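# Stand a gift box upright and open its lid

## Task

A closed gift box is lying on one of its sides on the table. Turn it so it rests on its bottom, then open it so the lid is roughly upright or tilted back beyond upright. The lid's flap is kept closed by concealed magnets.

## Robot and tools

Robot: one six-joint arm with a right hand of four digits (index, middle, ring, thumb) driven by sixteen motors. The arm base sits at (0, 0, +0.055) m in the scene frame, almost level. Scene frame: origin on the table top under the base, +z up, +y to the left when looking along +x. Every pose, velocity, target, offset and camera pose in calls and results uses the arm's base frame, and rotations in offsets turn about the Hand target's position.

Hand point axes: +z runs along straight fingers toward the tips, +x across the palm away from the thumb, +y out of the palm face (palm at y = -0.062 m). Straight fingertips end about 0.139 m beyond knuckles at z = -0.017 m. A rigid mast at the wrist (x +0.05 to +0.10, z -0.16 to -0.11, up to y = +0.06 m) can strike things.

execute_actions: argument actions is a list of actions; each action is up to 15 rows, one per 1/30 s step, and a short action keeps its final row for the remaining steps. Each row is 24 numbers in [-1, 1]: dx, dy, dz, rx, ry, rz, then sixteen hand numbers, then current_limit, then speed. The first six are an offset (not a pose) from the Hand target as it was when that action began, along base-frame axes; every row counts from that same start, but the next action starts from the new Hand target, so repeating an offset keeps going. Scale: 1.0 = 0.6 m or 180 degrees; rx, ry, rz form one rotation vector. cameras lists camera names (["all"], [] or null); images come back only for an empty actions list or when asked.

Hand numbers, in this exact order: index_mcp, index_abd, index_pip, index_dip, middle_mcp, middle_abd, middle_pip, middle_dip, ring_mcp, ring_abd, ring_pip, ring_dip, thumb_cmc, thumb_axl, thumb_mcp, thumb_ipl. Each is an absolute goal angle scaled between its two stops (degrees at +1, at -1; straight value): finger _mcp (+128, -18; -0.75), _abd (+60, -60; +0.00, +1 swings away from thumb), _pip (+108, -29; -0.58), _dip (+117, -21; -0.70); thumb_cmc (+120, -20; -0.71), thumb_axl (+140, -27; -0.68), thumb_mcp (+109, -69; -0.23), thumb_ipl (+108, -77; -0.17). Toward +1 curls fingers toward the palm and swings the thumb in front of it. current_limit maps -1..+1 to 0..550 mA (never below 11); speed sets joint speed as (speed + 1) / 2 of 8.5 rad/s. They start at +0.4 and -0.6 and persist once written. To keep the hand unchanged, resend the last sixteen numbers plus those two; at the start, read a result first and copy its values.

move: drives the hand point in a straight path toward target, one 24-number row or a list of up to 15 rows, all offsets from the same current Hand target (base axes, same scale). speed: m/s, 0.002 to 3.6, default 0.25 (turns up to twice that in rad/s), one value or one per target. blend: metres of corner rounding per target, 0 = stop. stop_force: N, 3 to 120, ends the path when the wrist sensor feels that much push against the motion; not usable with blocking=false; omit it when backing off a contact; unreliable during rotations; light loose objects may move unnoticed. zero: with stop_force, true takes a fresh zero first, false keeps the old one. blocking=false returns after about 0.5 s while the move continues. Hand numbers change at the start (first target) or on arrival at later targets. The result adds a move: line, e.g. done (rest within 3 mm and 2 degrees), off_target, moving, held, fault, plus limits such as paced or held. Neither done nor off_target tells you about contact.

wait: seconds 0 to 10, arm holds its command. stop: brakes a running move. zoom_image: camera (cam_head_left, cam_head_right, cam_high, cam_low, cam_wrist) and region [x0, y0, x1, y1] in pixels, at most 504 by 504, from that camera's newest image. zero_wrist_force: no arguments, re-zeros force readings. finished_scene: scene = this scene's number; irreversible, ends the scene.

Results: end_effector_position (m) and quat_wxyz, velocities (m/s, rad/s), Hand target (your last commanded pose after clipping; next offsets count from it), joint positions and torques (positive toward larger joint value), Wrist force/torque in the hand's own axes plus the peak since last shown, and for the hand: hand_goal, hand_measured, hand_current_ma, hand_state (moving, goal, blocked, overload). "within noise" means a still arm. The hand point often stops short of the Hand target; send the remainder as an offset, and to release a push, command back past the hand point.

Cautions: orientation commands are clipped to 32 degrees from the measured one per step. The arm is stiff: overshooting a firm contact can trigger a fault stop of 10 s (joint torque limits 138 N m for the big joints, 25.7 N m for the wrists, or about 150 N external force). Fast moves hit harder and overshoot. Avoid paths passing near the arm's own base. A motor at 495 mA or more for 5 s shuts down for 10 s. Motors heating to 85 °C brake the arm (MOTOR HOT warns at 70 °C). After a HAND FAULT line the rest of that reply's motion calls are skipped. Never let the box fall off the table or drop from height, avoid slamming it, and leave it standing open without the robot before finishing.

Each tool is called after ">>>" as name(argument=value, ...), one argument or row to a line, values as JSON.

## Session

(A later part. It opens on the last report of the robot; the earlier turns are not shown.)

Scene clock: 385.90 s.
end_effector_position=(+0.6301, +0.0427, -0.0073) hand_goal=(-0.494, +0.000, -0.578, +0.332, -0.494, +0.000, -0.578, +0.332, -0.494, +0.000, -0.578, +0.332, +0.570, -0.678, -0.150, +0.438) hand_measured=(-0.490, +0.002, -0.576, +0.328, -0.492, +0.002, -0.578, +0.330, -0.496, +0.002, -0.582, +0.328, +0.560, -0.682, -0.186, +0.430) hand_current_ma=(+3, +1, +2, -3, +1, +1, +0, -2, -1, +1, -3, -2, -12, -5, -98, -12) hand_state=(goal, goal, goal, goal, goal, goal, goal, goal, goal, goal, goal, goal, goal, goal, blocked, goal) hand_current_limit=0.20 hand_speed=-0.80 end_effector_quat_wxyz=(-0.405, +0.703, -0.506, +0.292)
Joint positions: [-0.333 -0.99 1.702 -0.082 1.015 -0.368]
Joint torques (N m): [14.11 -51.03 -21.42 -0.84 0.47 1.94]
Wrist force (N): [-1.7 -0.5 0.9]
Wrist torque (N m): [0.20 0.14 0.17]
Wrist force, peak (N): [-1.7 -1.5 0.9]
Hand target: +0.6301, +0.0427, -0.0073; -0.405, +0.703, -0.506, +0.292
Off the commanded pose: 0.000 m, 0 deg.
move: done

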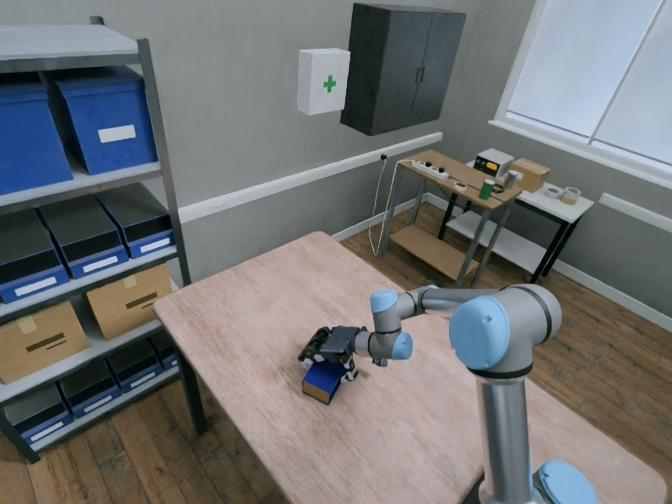

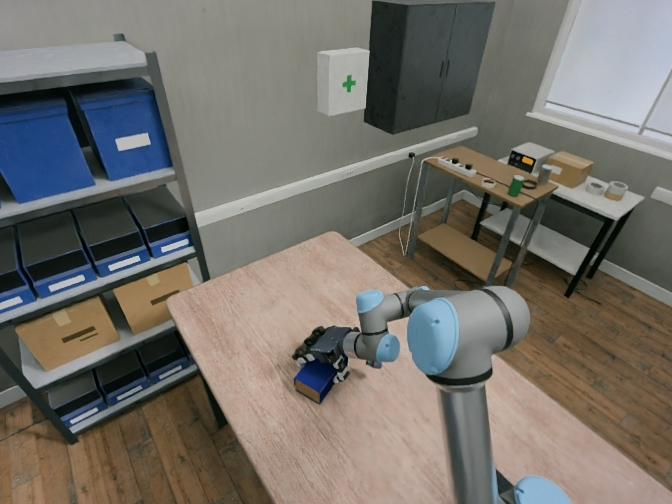

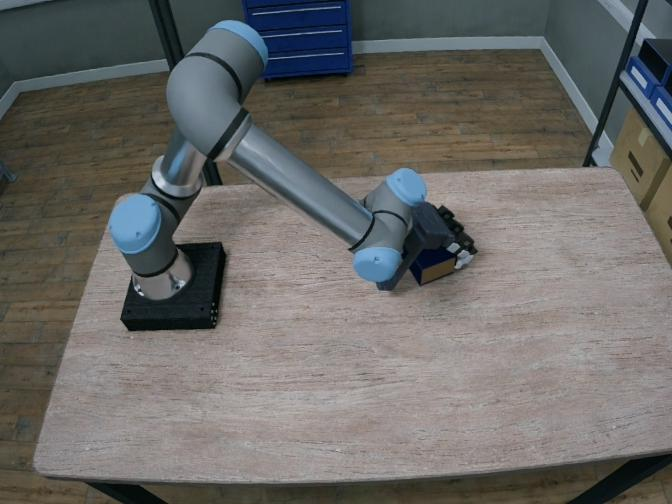

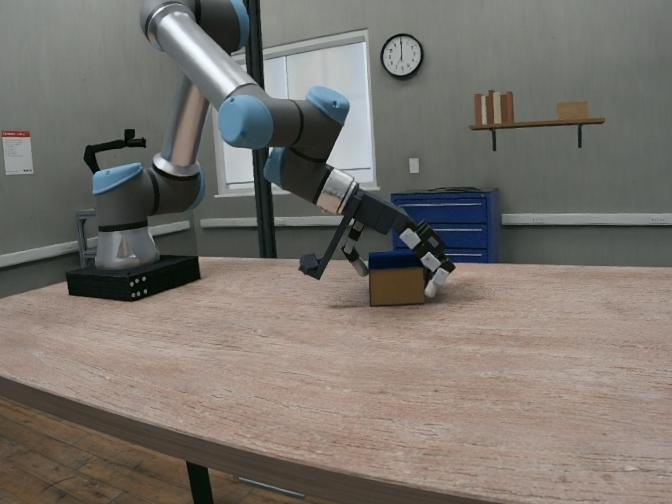

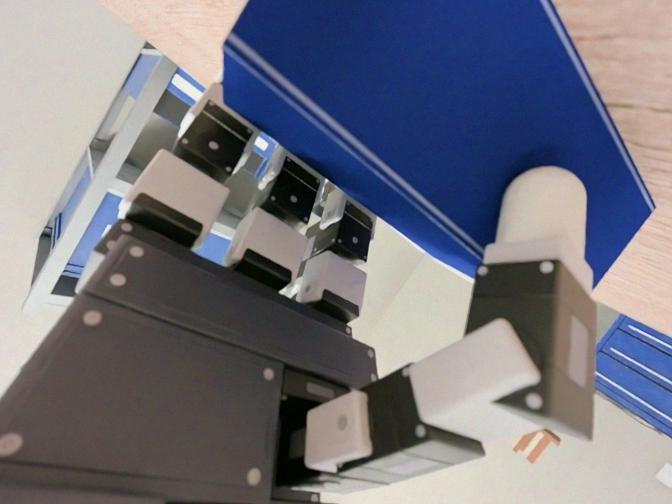

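>>> move(
  target=[
    [0,0,0,0,0,0,-0.52,0,-0.35,0.45,-0.42,0,-0.577,0.37,-0.42,0,-0.577,0.37,0.571,-0.678,0.05,0.45,0.5,-0.8],
    [0,0,0,0,0,0,-0.822,0,0.2,0.2,-0.42,0,-0.577,0.37,-0.42,0,-0.577,0.37,0.571,-0.678,0.05,0.45,0.5,-0.85],
  ],
  cameras=["all"],
)

>>> zoom_image(
  camera="cam_high",
  region=[350, 150, 510, 310],
)

>>> zoom_image(
  camera="cam_low",
  region=[300, 160, 500, 320],
)

>>> zoom_image(
  camera="cam_head_left",
  region=[270, 290, 430, 420],
)

Scene clock: 394.77 s.
end_effector_position=(+0.6301, +0.0427, -0.0073) hand_goal=(-0.822, +0.000, +0.200, +0.200, -0.420, +0.000, -0.578, +0.370, -0.420, +0.000, -0.578, +0.370, +0.570, -0.678, +0.050, +0.450) hand_measured=(-0.852, +0.002, +0.084, +0.152, -0.468, +0.012, -0.598, +0.360, -0.456, +0.010, -0.592, +0.362, +0.532, -0.698, -0.174, +0.420) hand_current_ma=(-58, +1, -370, -106, -118, +11, -31, -12, -75, +10, -19, -8, -81, -41, -412, -79) hand_state=(blocked, goal, blocked, blocked, blocked, goal, blocked, goal, blocked, goal, goal, goal, blocked, blocked, blocked, blocked) hand_current_limit=0.50 hand_speed=-0.85 end_effector_quat_wxyz=(-0.405, +0.703, -0.506, +0.292)
Joint positions: [-0.333 -0.99 1.702 -0.082 1.015 -0.368]
Joint torques (N m): [12.01 -44.42 -21.89 1.33 -1.19 1.84]
Wrist force (N): [-1.9 -2.4 0.6]
Wrist torque (N m): [0.09 0.21 0.03]
Wrist force, peak (N): [-1.9 -3.4 0.1]
Hand target: +0.6301, +0.0427, -0.0073; -0.405, +0.703, -0.506, +0.292
Off the commanded pose: 0.000 m, 0 deg.
move: done

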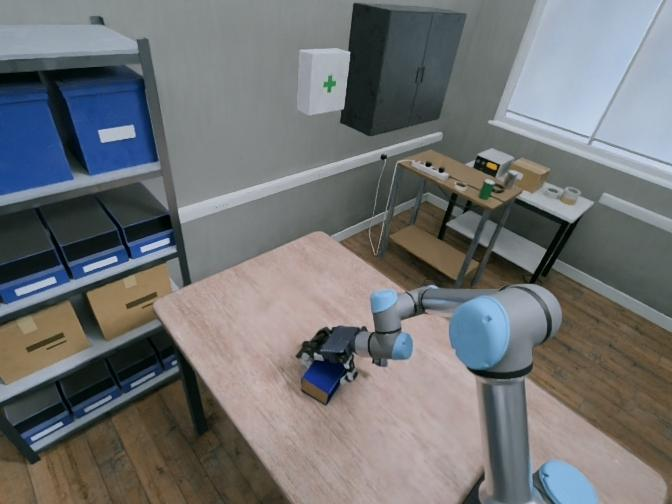

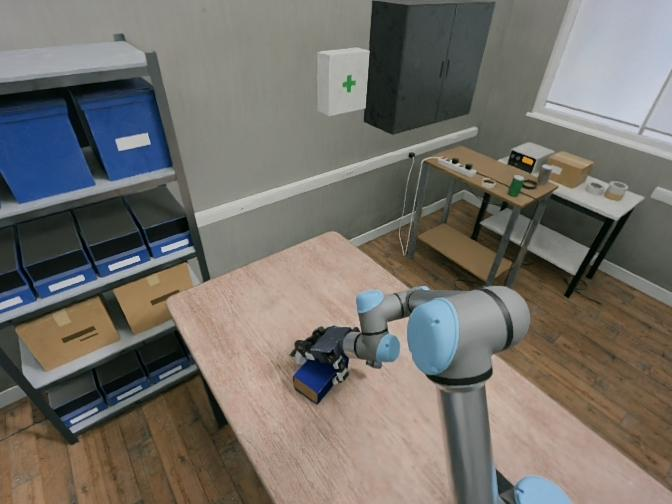

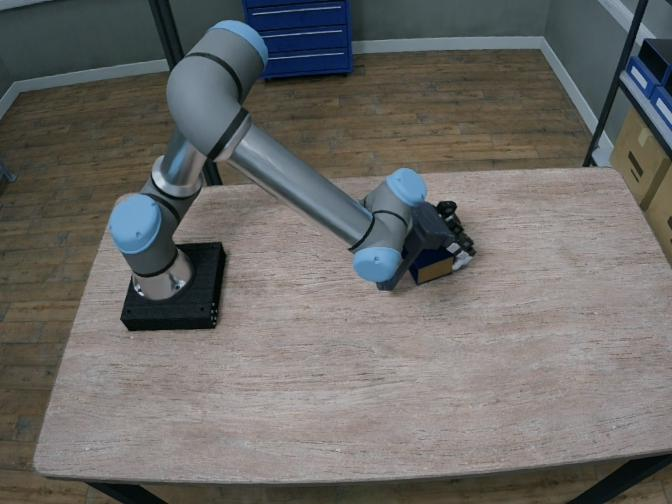

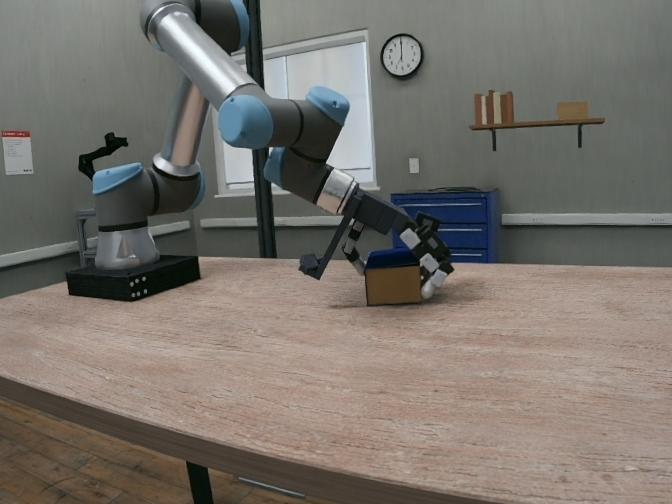

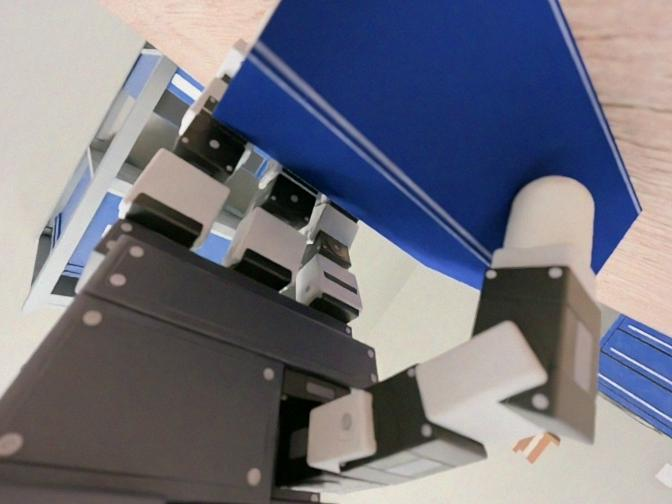

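Scaled by 3.150 from the camera's 672x504 image, which has a finer 960x720 frame.

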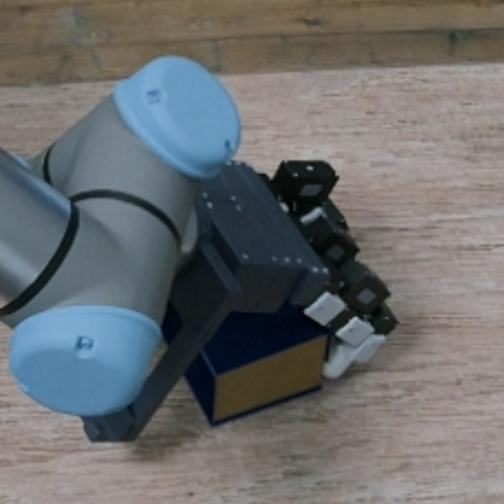

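Scaled by 2.520 from the camera's 672x504 image, which has a finer 960x720 frame.

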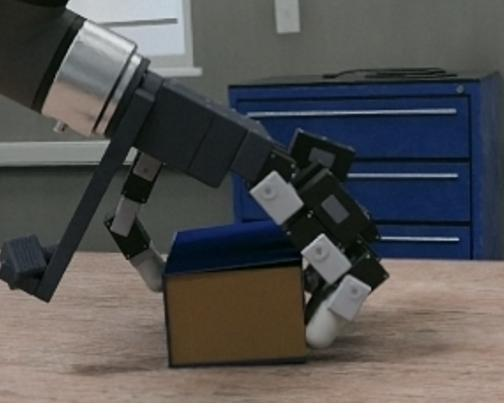

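Scaled by 3.150 from the camera's 672x504 image, which has a finer 960x720 frame.

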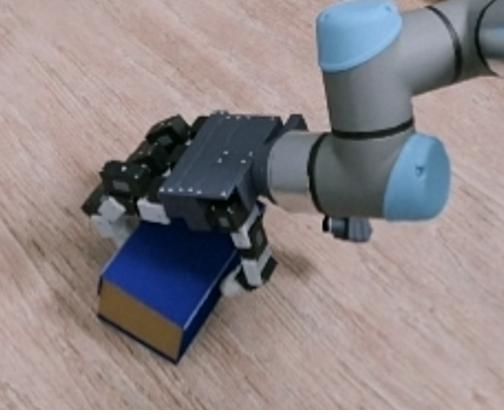

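>>> move(
  target=[
    [0,0,0,0,0,0,-0.97,0,0.15,0.2,-0.42,0,-0.577,0.37,-0.42,0,-0.577,0.37,0.571,-0.678,0.05,0.45,0.5,-0.85],
    [0,0,0,0,0,0,-0.97,0,0.15,0.2,-0.52,0,-0.35,0.45,-0.52,0,-0.35,0.45,0.571,-0.678,0.05,0.45,0.4,-0.85],
    [0,0,0,0,0,0,-0.97,0,0.15,0.2,-0.85,0,0.12,0.2,-0.85,0,0.12,0.2,0.571,-0.678,0.0,0.45,0.4,-0.85],
  ],
  cameras=["all"],
)

>>> zoom_image(
  camera="cam_low",
  region=[300, 160, 500, 320],
)

>>> zoom_image(
  camera="cam_head_left",
  region=[270, 290, 430, 420],
)

Scene clock: 402.10 s.
end_effector_position=(+0.6301, +0.0427, -0.0073) hand_goal=(-0.970, +0.000, +0.150, +0.200, -0.850, +0.000, +0.120, +0.200, -0.850, +0.000, +0.120, +0.200, +0.570, -0.678, +0.000, +0.450) hand_measured=(-0.992, +0.002, +0.132, +0.196, -0.870, +0.006, +0.036, +0.176, -0.864, +0.004, +0.064, +0.186, +0.530, -0.704, -0.116, +0.418) hand_current_ma=(-39, +1, -28, -4, -31, +5, -235, -40, -21, +2, -131, -18, -86, -59, -385, -87) hand_state=(blocked, goal, goal, goal, goal, goal, blocked, blocked, goal, goal, blocked, goal, blocked, blocked, blocked, blocked) hand_current_limit=0.40 hand_speed=-0.85 end_effector_quat_wxyz=(-0.405, +0.703, -0.506, +0.292)
Joint positions: [-0.333 -0.99 1.702 -0.082 1.015 -0.368]
Joint torques (N m): [10.97 -38.09 -21.31 1.16 -1.23 1.55]
Wrist force (N): [-1.3 -1.1 0.4]
Wrist torque (N m): [0.11 0.04 0.27]
Wrist force, peak (N): [-1.9 -3.4 0.3]
Hand target: +0.6301, +0.0427, -0.0073; -0.405, +0.703, -0.506, +0.292
Off the commanded pose: 0.000 m, 0 deg.
move: done

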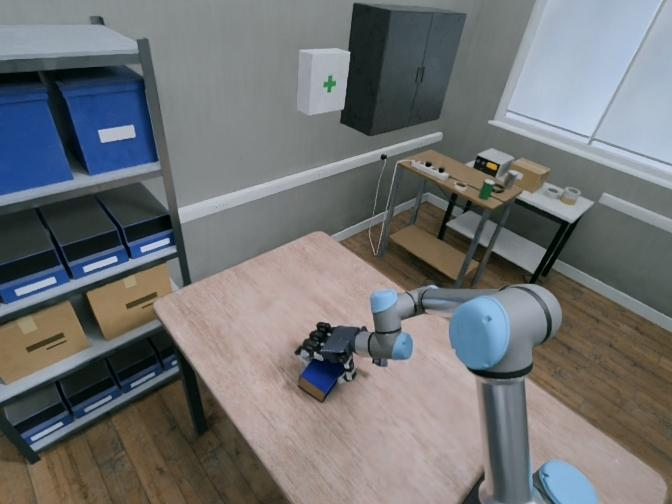

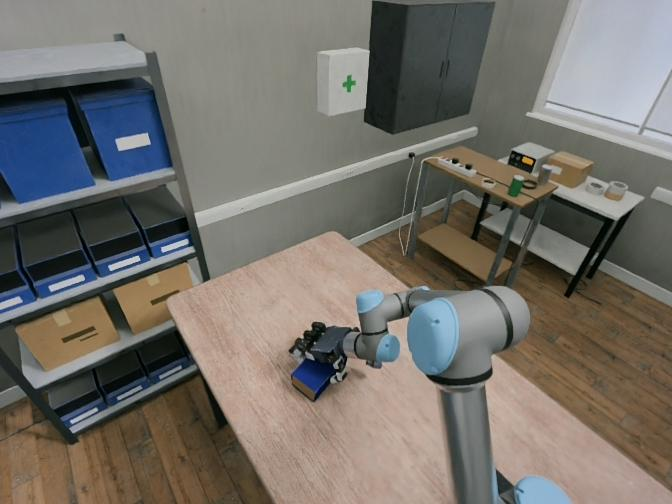

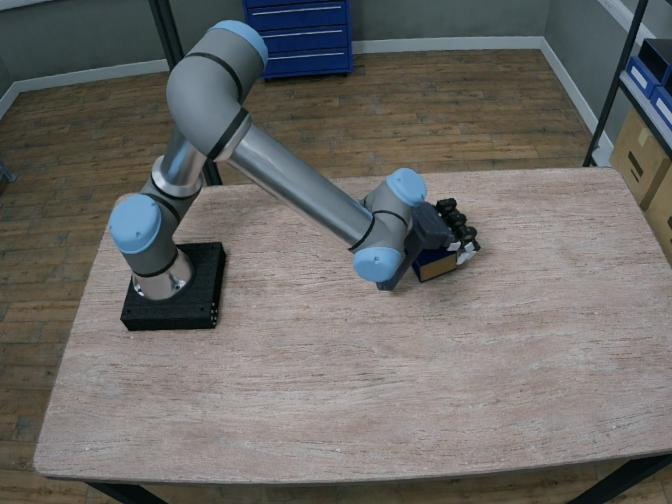

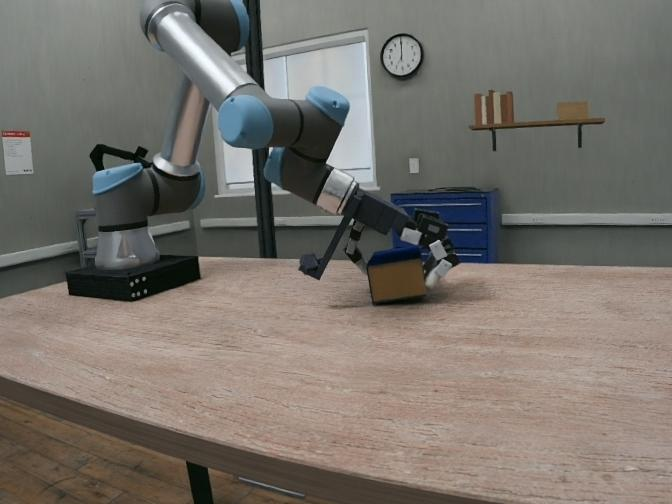

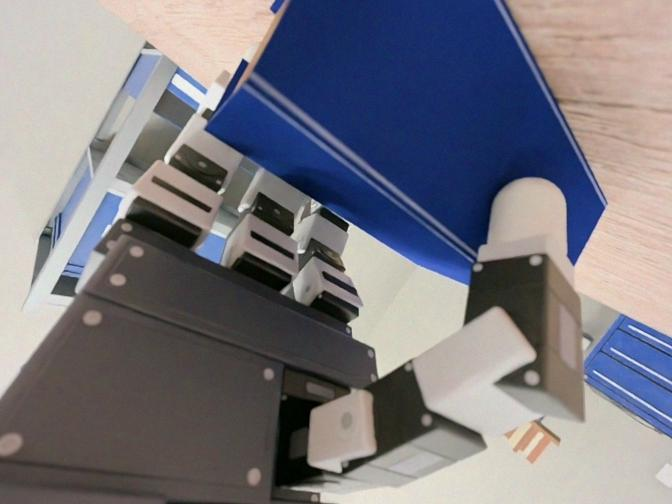

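Scaled by 2.520 from the camera's 672x504 image, which has a finer 960x720 frame.

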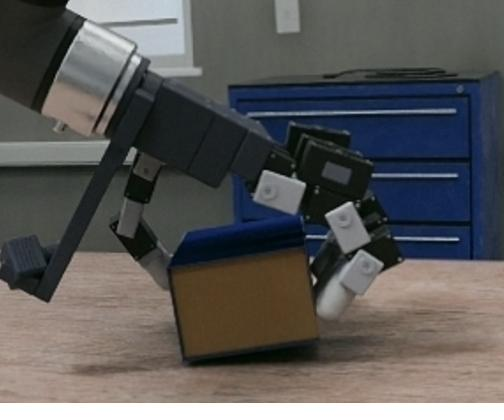

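Scaled by 3.150 from the camera's 672x504 image, which has a finer 960x720 frame.

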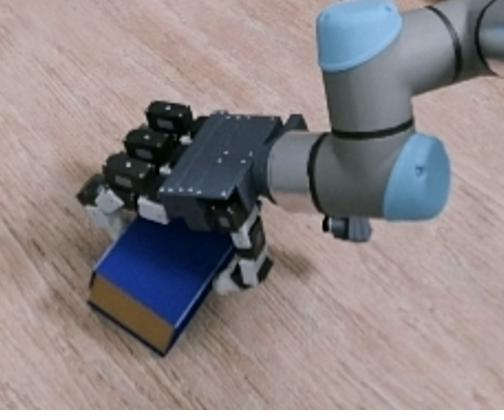

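>>> move(
  target=[
    [0,0,0,0,0,0,-0.99,0,0.12,0.2,-0.93,0,0.08,0.2,-0.93,0,0.08,0.2,0.571,-0.678,-0.25,0.438,0.4,-0.9],
  ],
  cameras=["all"],
)

>>> zoom_image(
  camera="cam_low",
  region=[300, 160, 500, 320],
)

>>> zoom_image(
  camera="cam_head_left",
  region=[270, 290, 430, 420],
)

Scene clock: 406.00 s.
end_effector_position=(+0.6301, +0.0427, -0.0073) hand_goal=(-0.990, +0.000, +0.120, +0.200, -0.930, +0.000, +0.080, +0.200, -0.930, +0.000, +0.080, +0.200, +0.570, -0.678, -0.250, +0.438) hand_measured=(-0.984, +0.002, +0.118, +0.196, -0.920, +0.004, +0.076, +0.194, -0.918, +0.004, +0.078, +0.196, +0.568, -0.680, -0.246, +0.436) hand_current_ma=(+5, +1, -1, -3, +14, +2, -3, -5, +17, +2, -1, -2, -1, -2, +5, -3) hand_state=(goal, goal, goal, goal, goal, goal, goal, goal, goal, goal, goal, goal, goal, goal, goal, goal) hand_current_limit=0.40 hand_speed=-0.90 end_effector_quat_wxyz=(-0.405, +0.703, -0.506, +0.292)
Joint positions: [-0.333 -0.99 1.702 -0.082 1.015 -0.368]
Joint torques (N m): [9.96 -33.82 -22.22 1.05 -1.22 1.68]
Wrist force (N): [-1.3 -1.1 1.1]
Wrist torque (N m): [0.14 0.10 0.19]
Wrist force, peak (N): [-1.9 -0.4 1.0]
Hand target: +0.6301, +0.0427, -0.0073; -0.405, +0.703, -0.506, +0.292
Off the commanded pose: 0.000 m, 0 deg.
move: done

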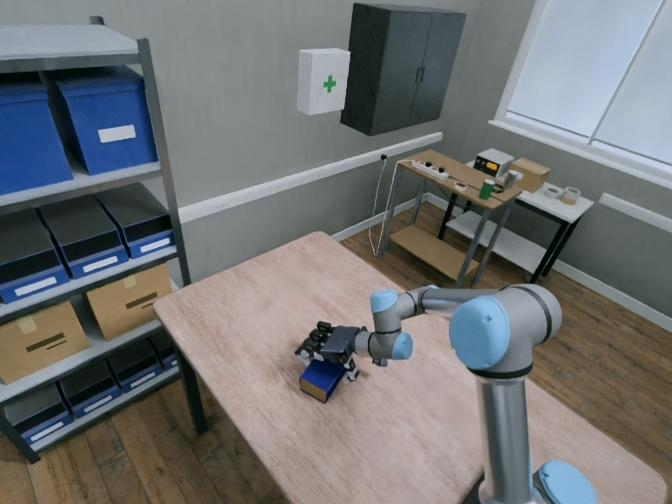

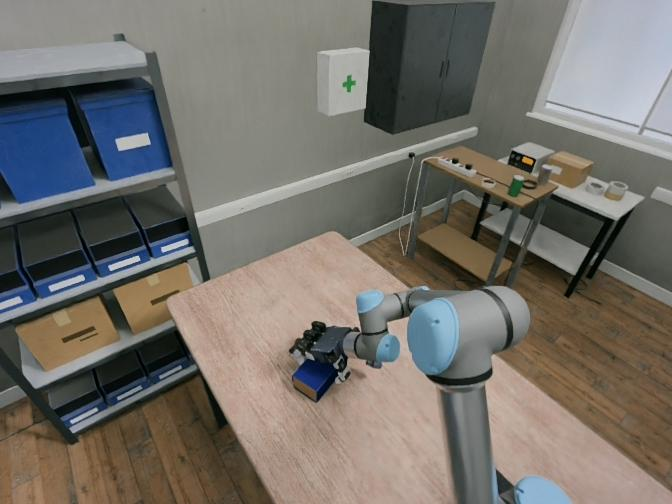

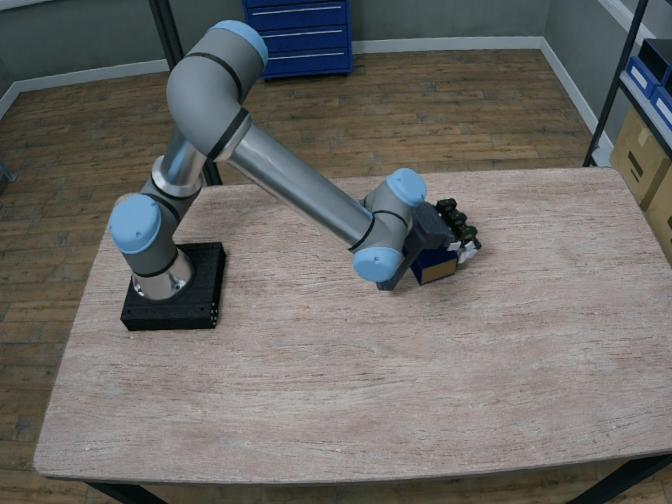

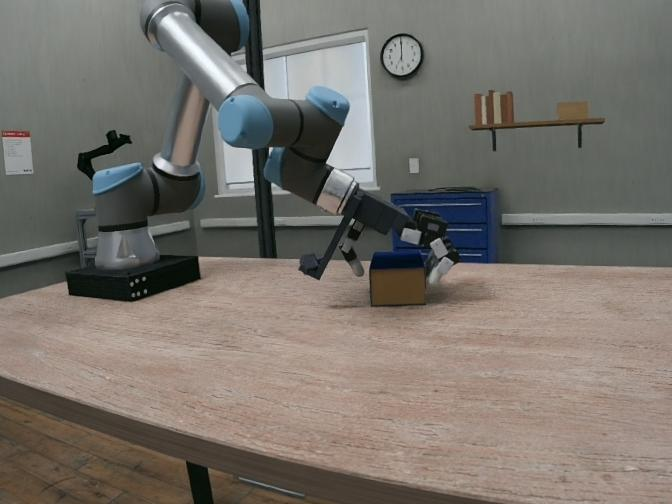

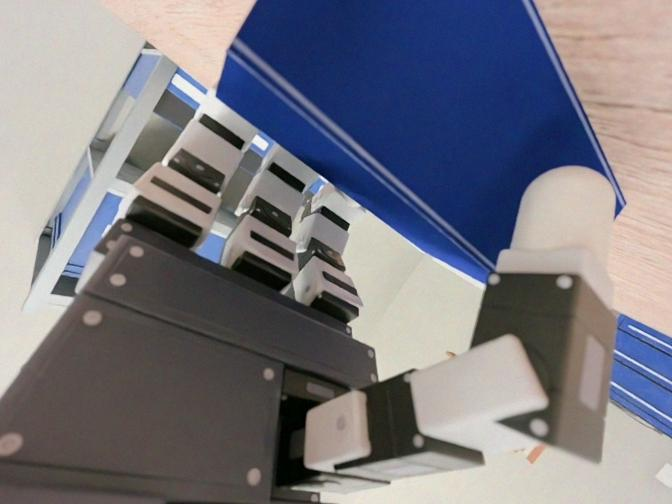

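Scaled by 2.520 from the camera's 672x504 image, which has a finer 960x720 frame.

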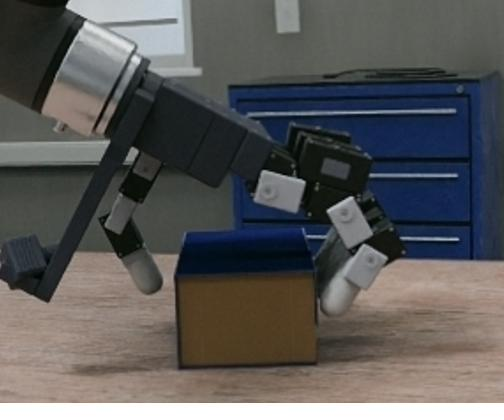

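Scaled by 3.150 from the camera's 672x504 image, which has a finer 960x720 frame.

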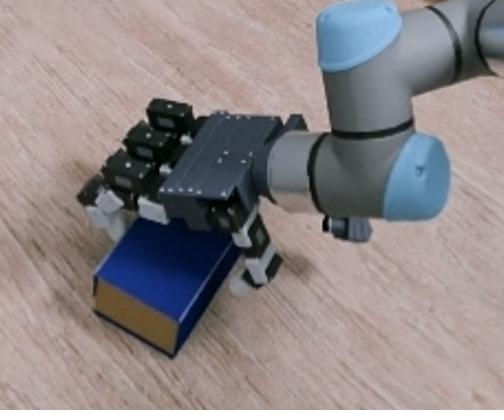

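>>> move(
  target=[
    [0,0,0,0,0,0,-0.65,0,-0.5,0.0,-0.65,0,-0.5,0.0,-0.65,0,-0.5,0.0,0.571,-0.678,-0.25,0.438,0.2,-0.6],
    [0,0,0,0,0,0,-0.493,0,-0.577,0.333,-0.493,0,-0.577,0.333,-0.493,0,-0.577,0.333,0.571,-0.678,-0.15,0.438,0.2,-0.7],
    [0,0,0,0,0,0,-0.52,0,-0.35,0.45,-0.42,0,-0.577,0.37,-0.42,0,-0.577,0.37,0.571,-0.678,0.05,0.45,0.5,-0.8],
    [0,0,0,0,0,0,-0.97,0,0.15,0.2,-0.42,0,-0.577,0.37,-0.42,0,-0.577,0.37,0.571,-0.678,0.05,0.45,0.5,-0.85],
    [0,0,0,0,0,0,-0.97,0,0.15,0.2,-0.52,0,-0.35,0.45,-0.52,0,-0.35,0.45,0.571,-0.678,0.05,0.45,0.4,-0.85],
  ],
  cameras=["cam_low","cam_head_left"],
)

>>> zoom_image(
  camera="cam_low",
  region=[300, 160, 500, 320],
)

>>> move(
  target=[
    [0,0,0,0,0,0,-0.97,0,0.13,0.2,-0.85,0,0.05,0.2,-0.85,0,0.05,0.2,0.571,-0.678,-0.05,0.44,0.4,-0.85],
    [0,0,0,0,0,0,-0.97,0,0.13,0.2,-0.87,0,0.05,0.2,-0.87,0,0.05,0.2,0.571,-0.678,-0.14,0.43,0.4,-0.9],
  ],
  cameras=["cam_low","cam_head_left"],
)

>>> zoom_image(
  camera="cam_low",
  region=[300, 160, 500, 320],
)

Scene clock: 420.73 s.
end_effector_position=(+0.6301, +0.0427, -0.0073) hand_goal=(-0.970, +0.000, +0.150, +0.200, -0.520, +0.000, -0.350, +0.450, -0.520, +0.000, -0.350, +0.450, +0.570, -0.678, +0.050, +0.450) hand_measured=(-0.970, +0.002, +0.144, +0.196, -0.568, +0.024, -0.448, +0.404, -0.540, +0.010, -0.408, +0.418, +0.510, -0.712, -0.150, +0.420) hand_current_ma=(+0, +1, -6, -3, -116, +31, -291, -102, -34, +8, -135, -60, -152, -87, -385, -82) hand_state=(goal, goal, goal, goal, blocked, blocked, blocked, blocked, blocked, goal, blocked, blocked, blocked, blocked, blocked, blocked) hand_current_limit=0.40 hand_speed=-0.85 end_effector_quat_wxyz=(-0.405, +0.703, -0.506, +0.292)
Joint positions: [-0.333 -0.99 1.702 -0.082 1.015 -0.368]
Joint torques (N m): [8.45 -34.44 -21.37 0.96 -1.12 1.42]
Wrist force (N): [-1.3 -0.6 0.6]
Wrist torque (N m): [0.16 0.07 0.24]
Wrist force, peak (N): [-1.2 -6.5 -0.6]
Hand target: +0.6301, +0.0427, -0.0073; -0.405, +0.703, -0.506, +0.292
Off the commanded pose: 0.000 m, 0 deg.
move: done
Images, in order (width x height): cam_head_left 672x504, cam_low 672x504.

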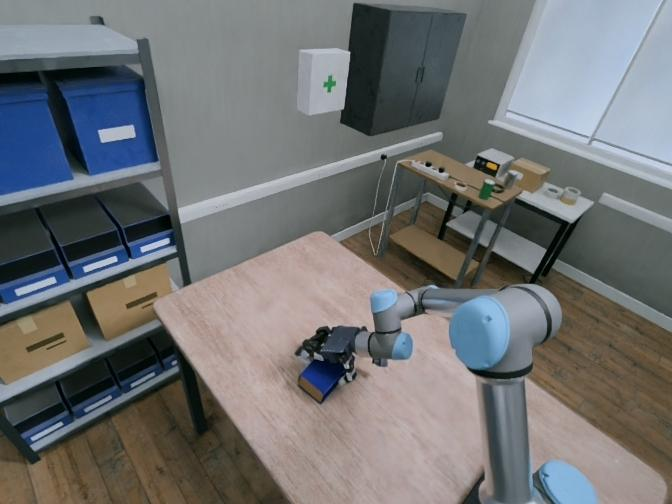

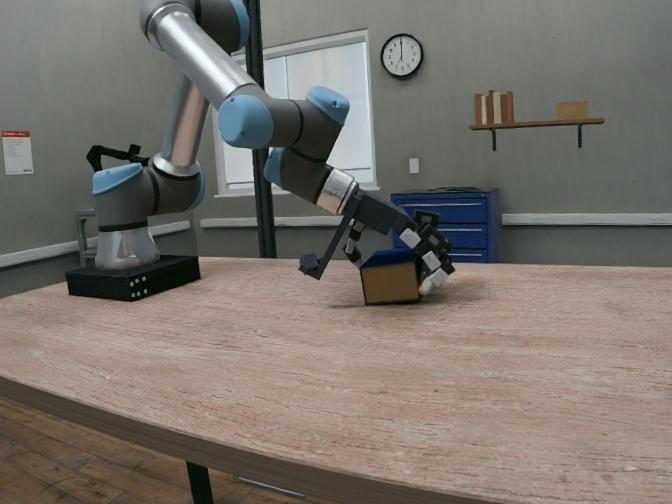

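Scaled by 2.520 from the camera's 672x504 image, which has a finer 960x720 frame.

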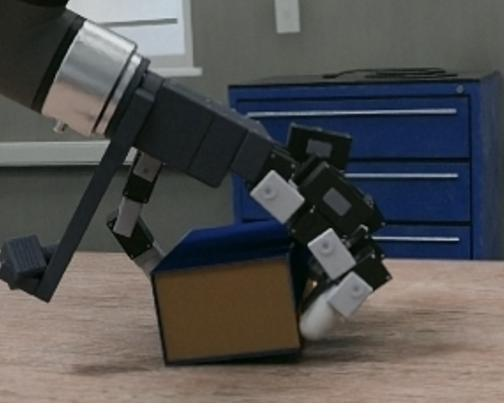

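Scene clock: 422.30 s.
end_effector_position=(+0.6301, +0.0427, -0.0073) hand_goal=(-0.970, +0.000, +0.130, +0.200, -0.870, +0.000, +0.050, +0.200, -0.870, +0.000, +0.050, +0.200, +0.570, -0.678, -0.140, +0.430) hand_measured=(-0.970, +0.002, +0.124, +0.196, -0.866, +0.004, +0.034, +0.184, -0.858, +0.004, +0.048, +0.196, +0.560, -0.684, -0.146, +0.418) hand_current_ma=(+0, +1, -6, -3, +5, +3, -21, -21, +16, +2, -1, -3, -10, -8, -8, -23) hand_state=(goal, goal, goal, goal, goal, goal, goal, goal, goal, goal, goal, goal, goal, goal, goal, goal) hand_current_limit=0.40 hand_speed=-0.90 end_effector_quat_wxyz=(-0.405, +0.703, -0.506, +0.292)
Joint positions: [-0.333 -0.99 1.702 -0.082 1.015 -0.368]
Joint torques (N m): [8.23 -33.91 -21.44 1.01 -1.32 1.19]
Wrist force (N): [-1.3 -0.5 1.4]
Wrist torque (N m): [0.13 0.10 0.22]
Wrist force, peak (N): [-2.0 -0.1 1.3]
Hand target: +0.6301, +0.0427, -0.0073; -0.405, +0.703, -0.506, +0.292
Off the commanded pose: 0.000 m, 0 deg.
move: done
Images, in order (width x height): cam_head_left 672x504, cam_low 672x504.

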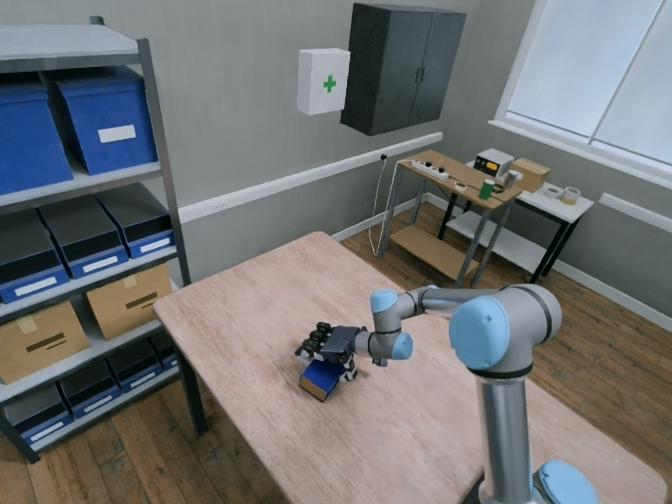

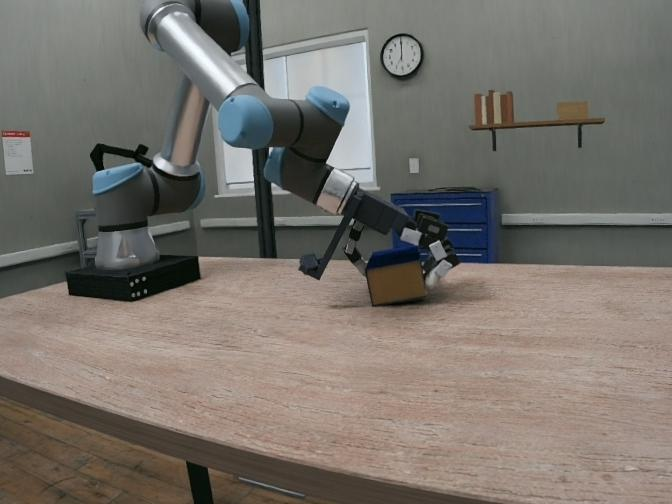

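Scaled by 2.520 from the camera's 672x504 image, which has a finer 960x720 frame.

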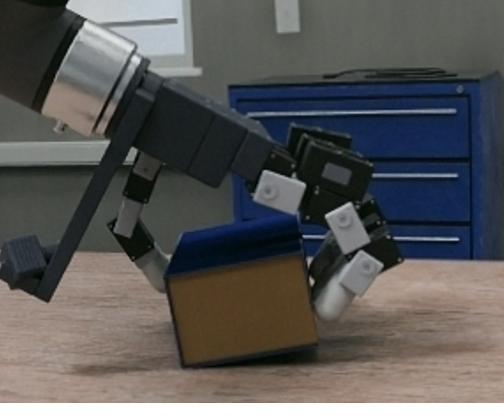

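>>> move(
  target=[
    [0,0,0,0,0,0,-0.65,0,-0.5,0.0,-0.65,0,-0.5,0.0,-0.65,0,-0.5,0.0,0.571,-0.678,-0.25,0.438,0.2,-0.6],
    [0,0,0,0,0,0,-0.493,0,-0.577,0.333,-0.493,0,-0.577,0.333,-0.493,0,-0.577,0.333,0.571,-0.678,-0.15,0.438,0.2,-0.7],
    [0,0,0,0,0,0,-0.52,0,-0.35,0.45,-0.42,0,-0.577,0.37,-0.42,0,-0.577,0.37,0.571,-0.678,0.05,0.45,0.5,-0.8],
    [0,0,0,0,0,0,-0.98,0,0.15,0.2,-0.42,0,-0.577,0.37,-0.42,0,-0.577,0.37,0.571,-0.678,0.05,0.45,0.5,-0.85],
  ],
  cameras=["all"],
)

>>> zoom_image(
  camera="cam_low",
  region=[350, 200, 470, 320],
)

>>> zoom_image(
  camera="cam_head_left",
  region=[270, 290, 430, 420],
)

>>> zoom_image(
  camera="cam_high",
  region=[370, 180, 500, 310],
)

Scene clock: 430.87 s.
end_effector_position=(+0.6301, +0.0427, -0.0073) hand_goal=(-0.980, +0.000, +0.150, +0.200, -0.420, +0.000, -0.578, +0.370, -0.420, +0.000, -0.578, +0.370, +0.570, -0.678, +0.050, +0.450) hand_measured=(-0.976, +0.002, +0.126, +0.192, -0.474, +0.014, -0.610, +0.348, -0.440, +0.008, -0.588, +0.362, +0.534, -0.698, -0.138, +0.428) hand_current_ma=(+3, +2, -41, -9, -139, +17, -57, -34, -32, +6, -10, -9, -74, -42, -412, -55) hand_state=(goal, goal, blocked, goal, blocked, goal, blocked, blocked, goal, goal, goal, goal, blocked, blocked, blocked, blocked) hand_current_limit=0.50 hand_speed=-0.85 end_effector_quat_wxyz=(-0.405, +0.703, -0.506, +0.292)
Joint positions: [-0.333 -0.99 1.702 -0.082 1.015 -0.368]
Joint torques (N m): [7.33 -34.25 -21.79 0.77 -1.47 1.47]
Wrist force (N): [-1.6 0.0 1.2]
Wrist torque (N m): [0.20 0.14 0.17]
Wrist force, peak (N): [-1.4 -6.1 -0.4]
Hand target: +0.6301, +0.0427, -0.0073; -0.405, +0.703, -0.506, +0.292
Off the commanded pose: 0.000 m, 0 deg.
move: done

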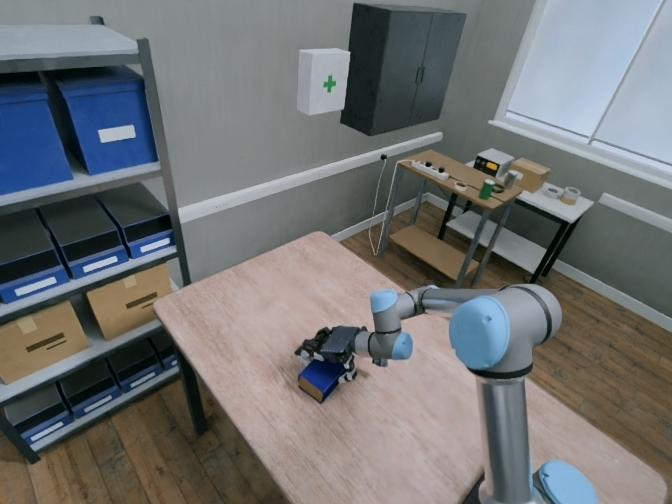

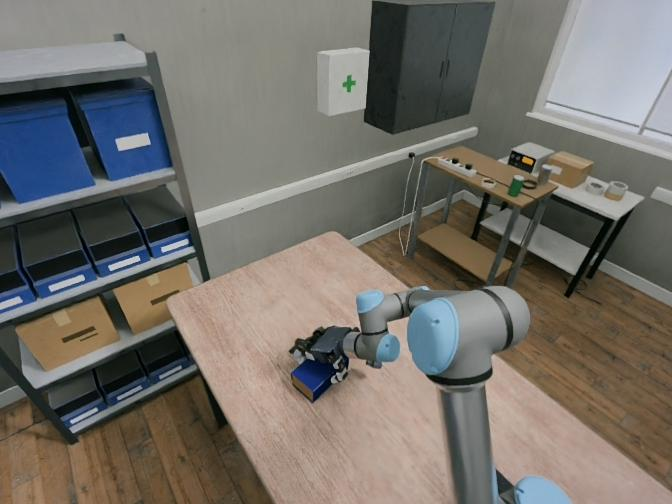

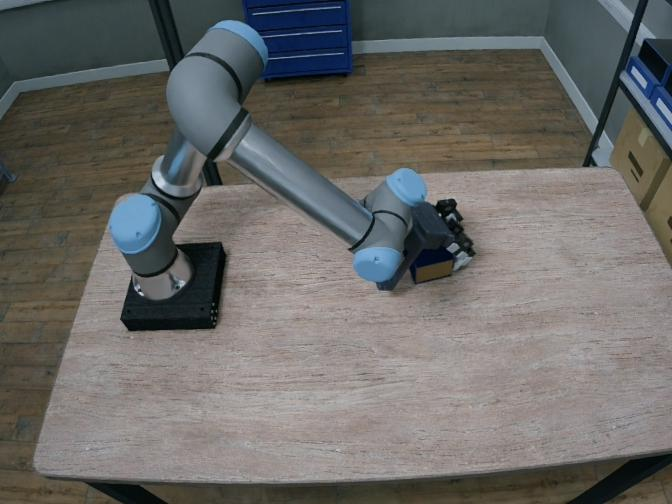

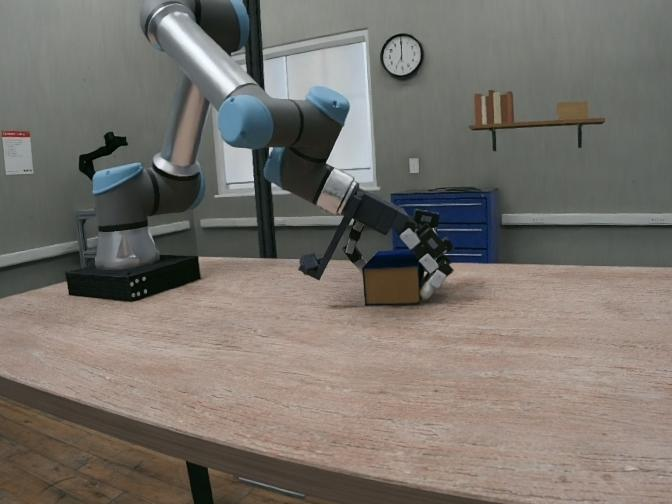

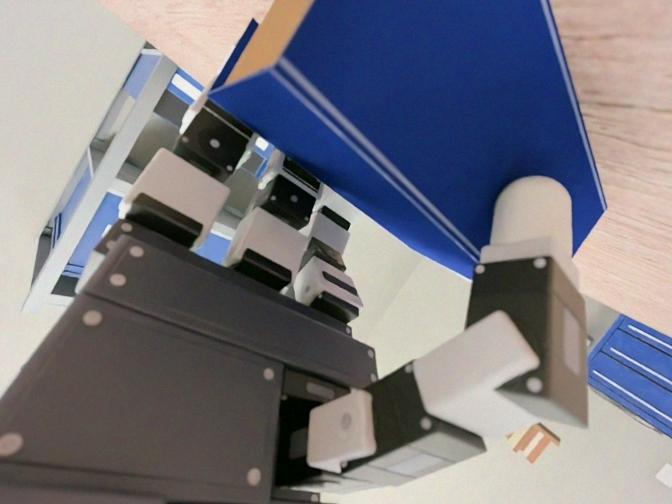

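Scaled by 4.200 from the camera's 672x504 image, which has a finer 960x720 frame.

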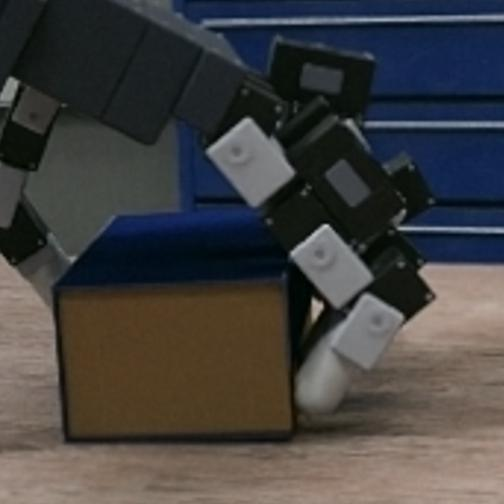

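Scaled by 3.150 from the camera's 672x504 image, which has a finer 960x720 frame.

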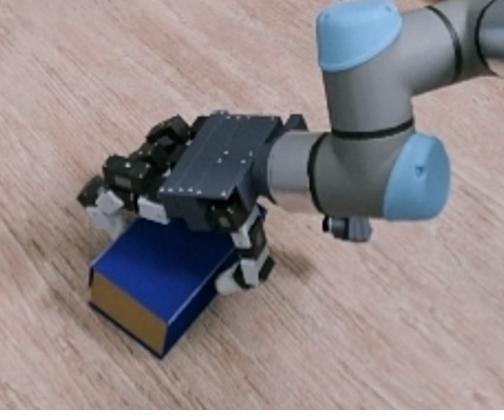

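Scaled by 3.877 from the camera's 672x504 image, which has a finer 960x720 frame.

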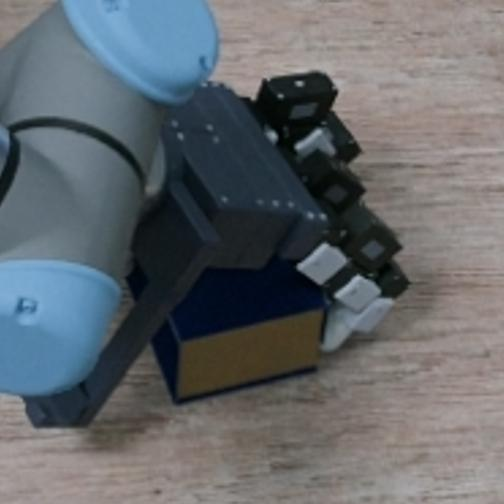

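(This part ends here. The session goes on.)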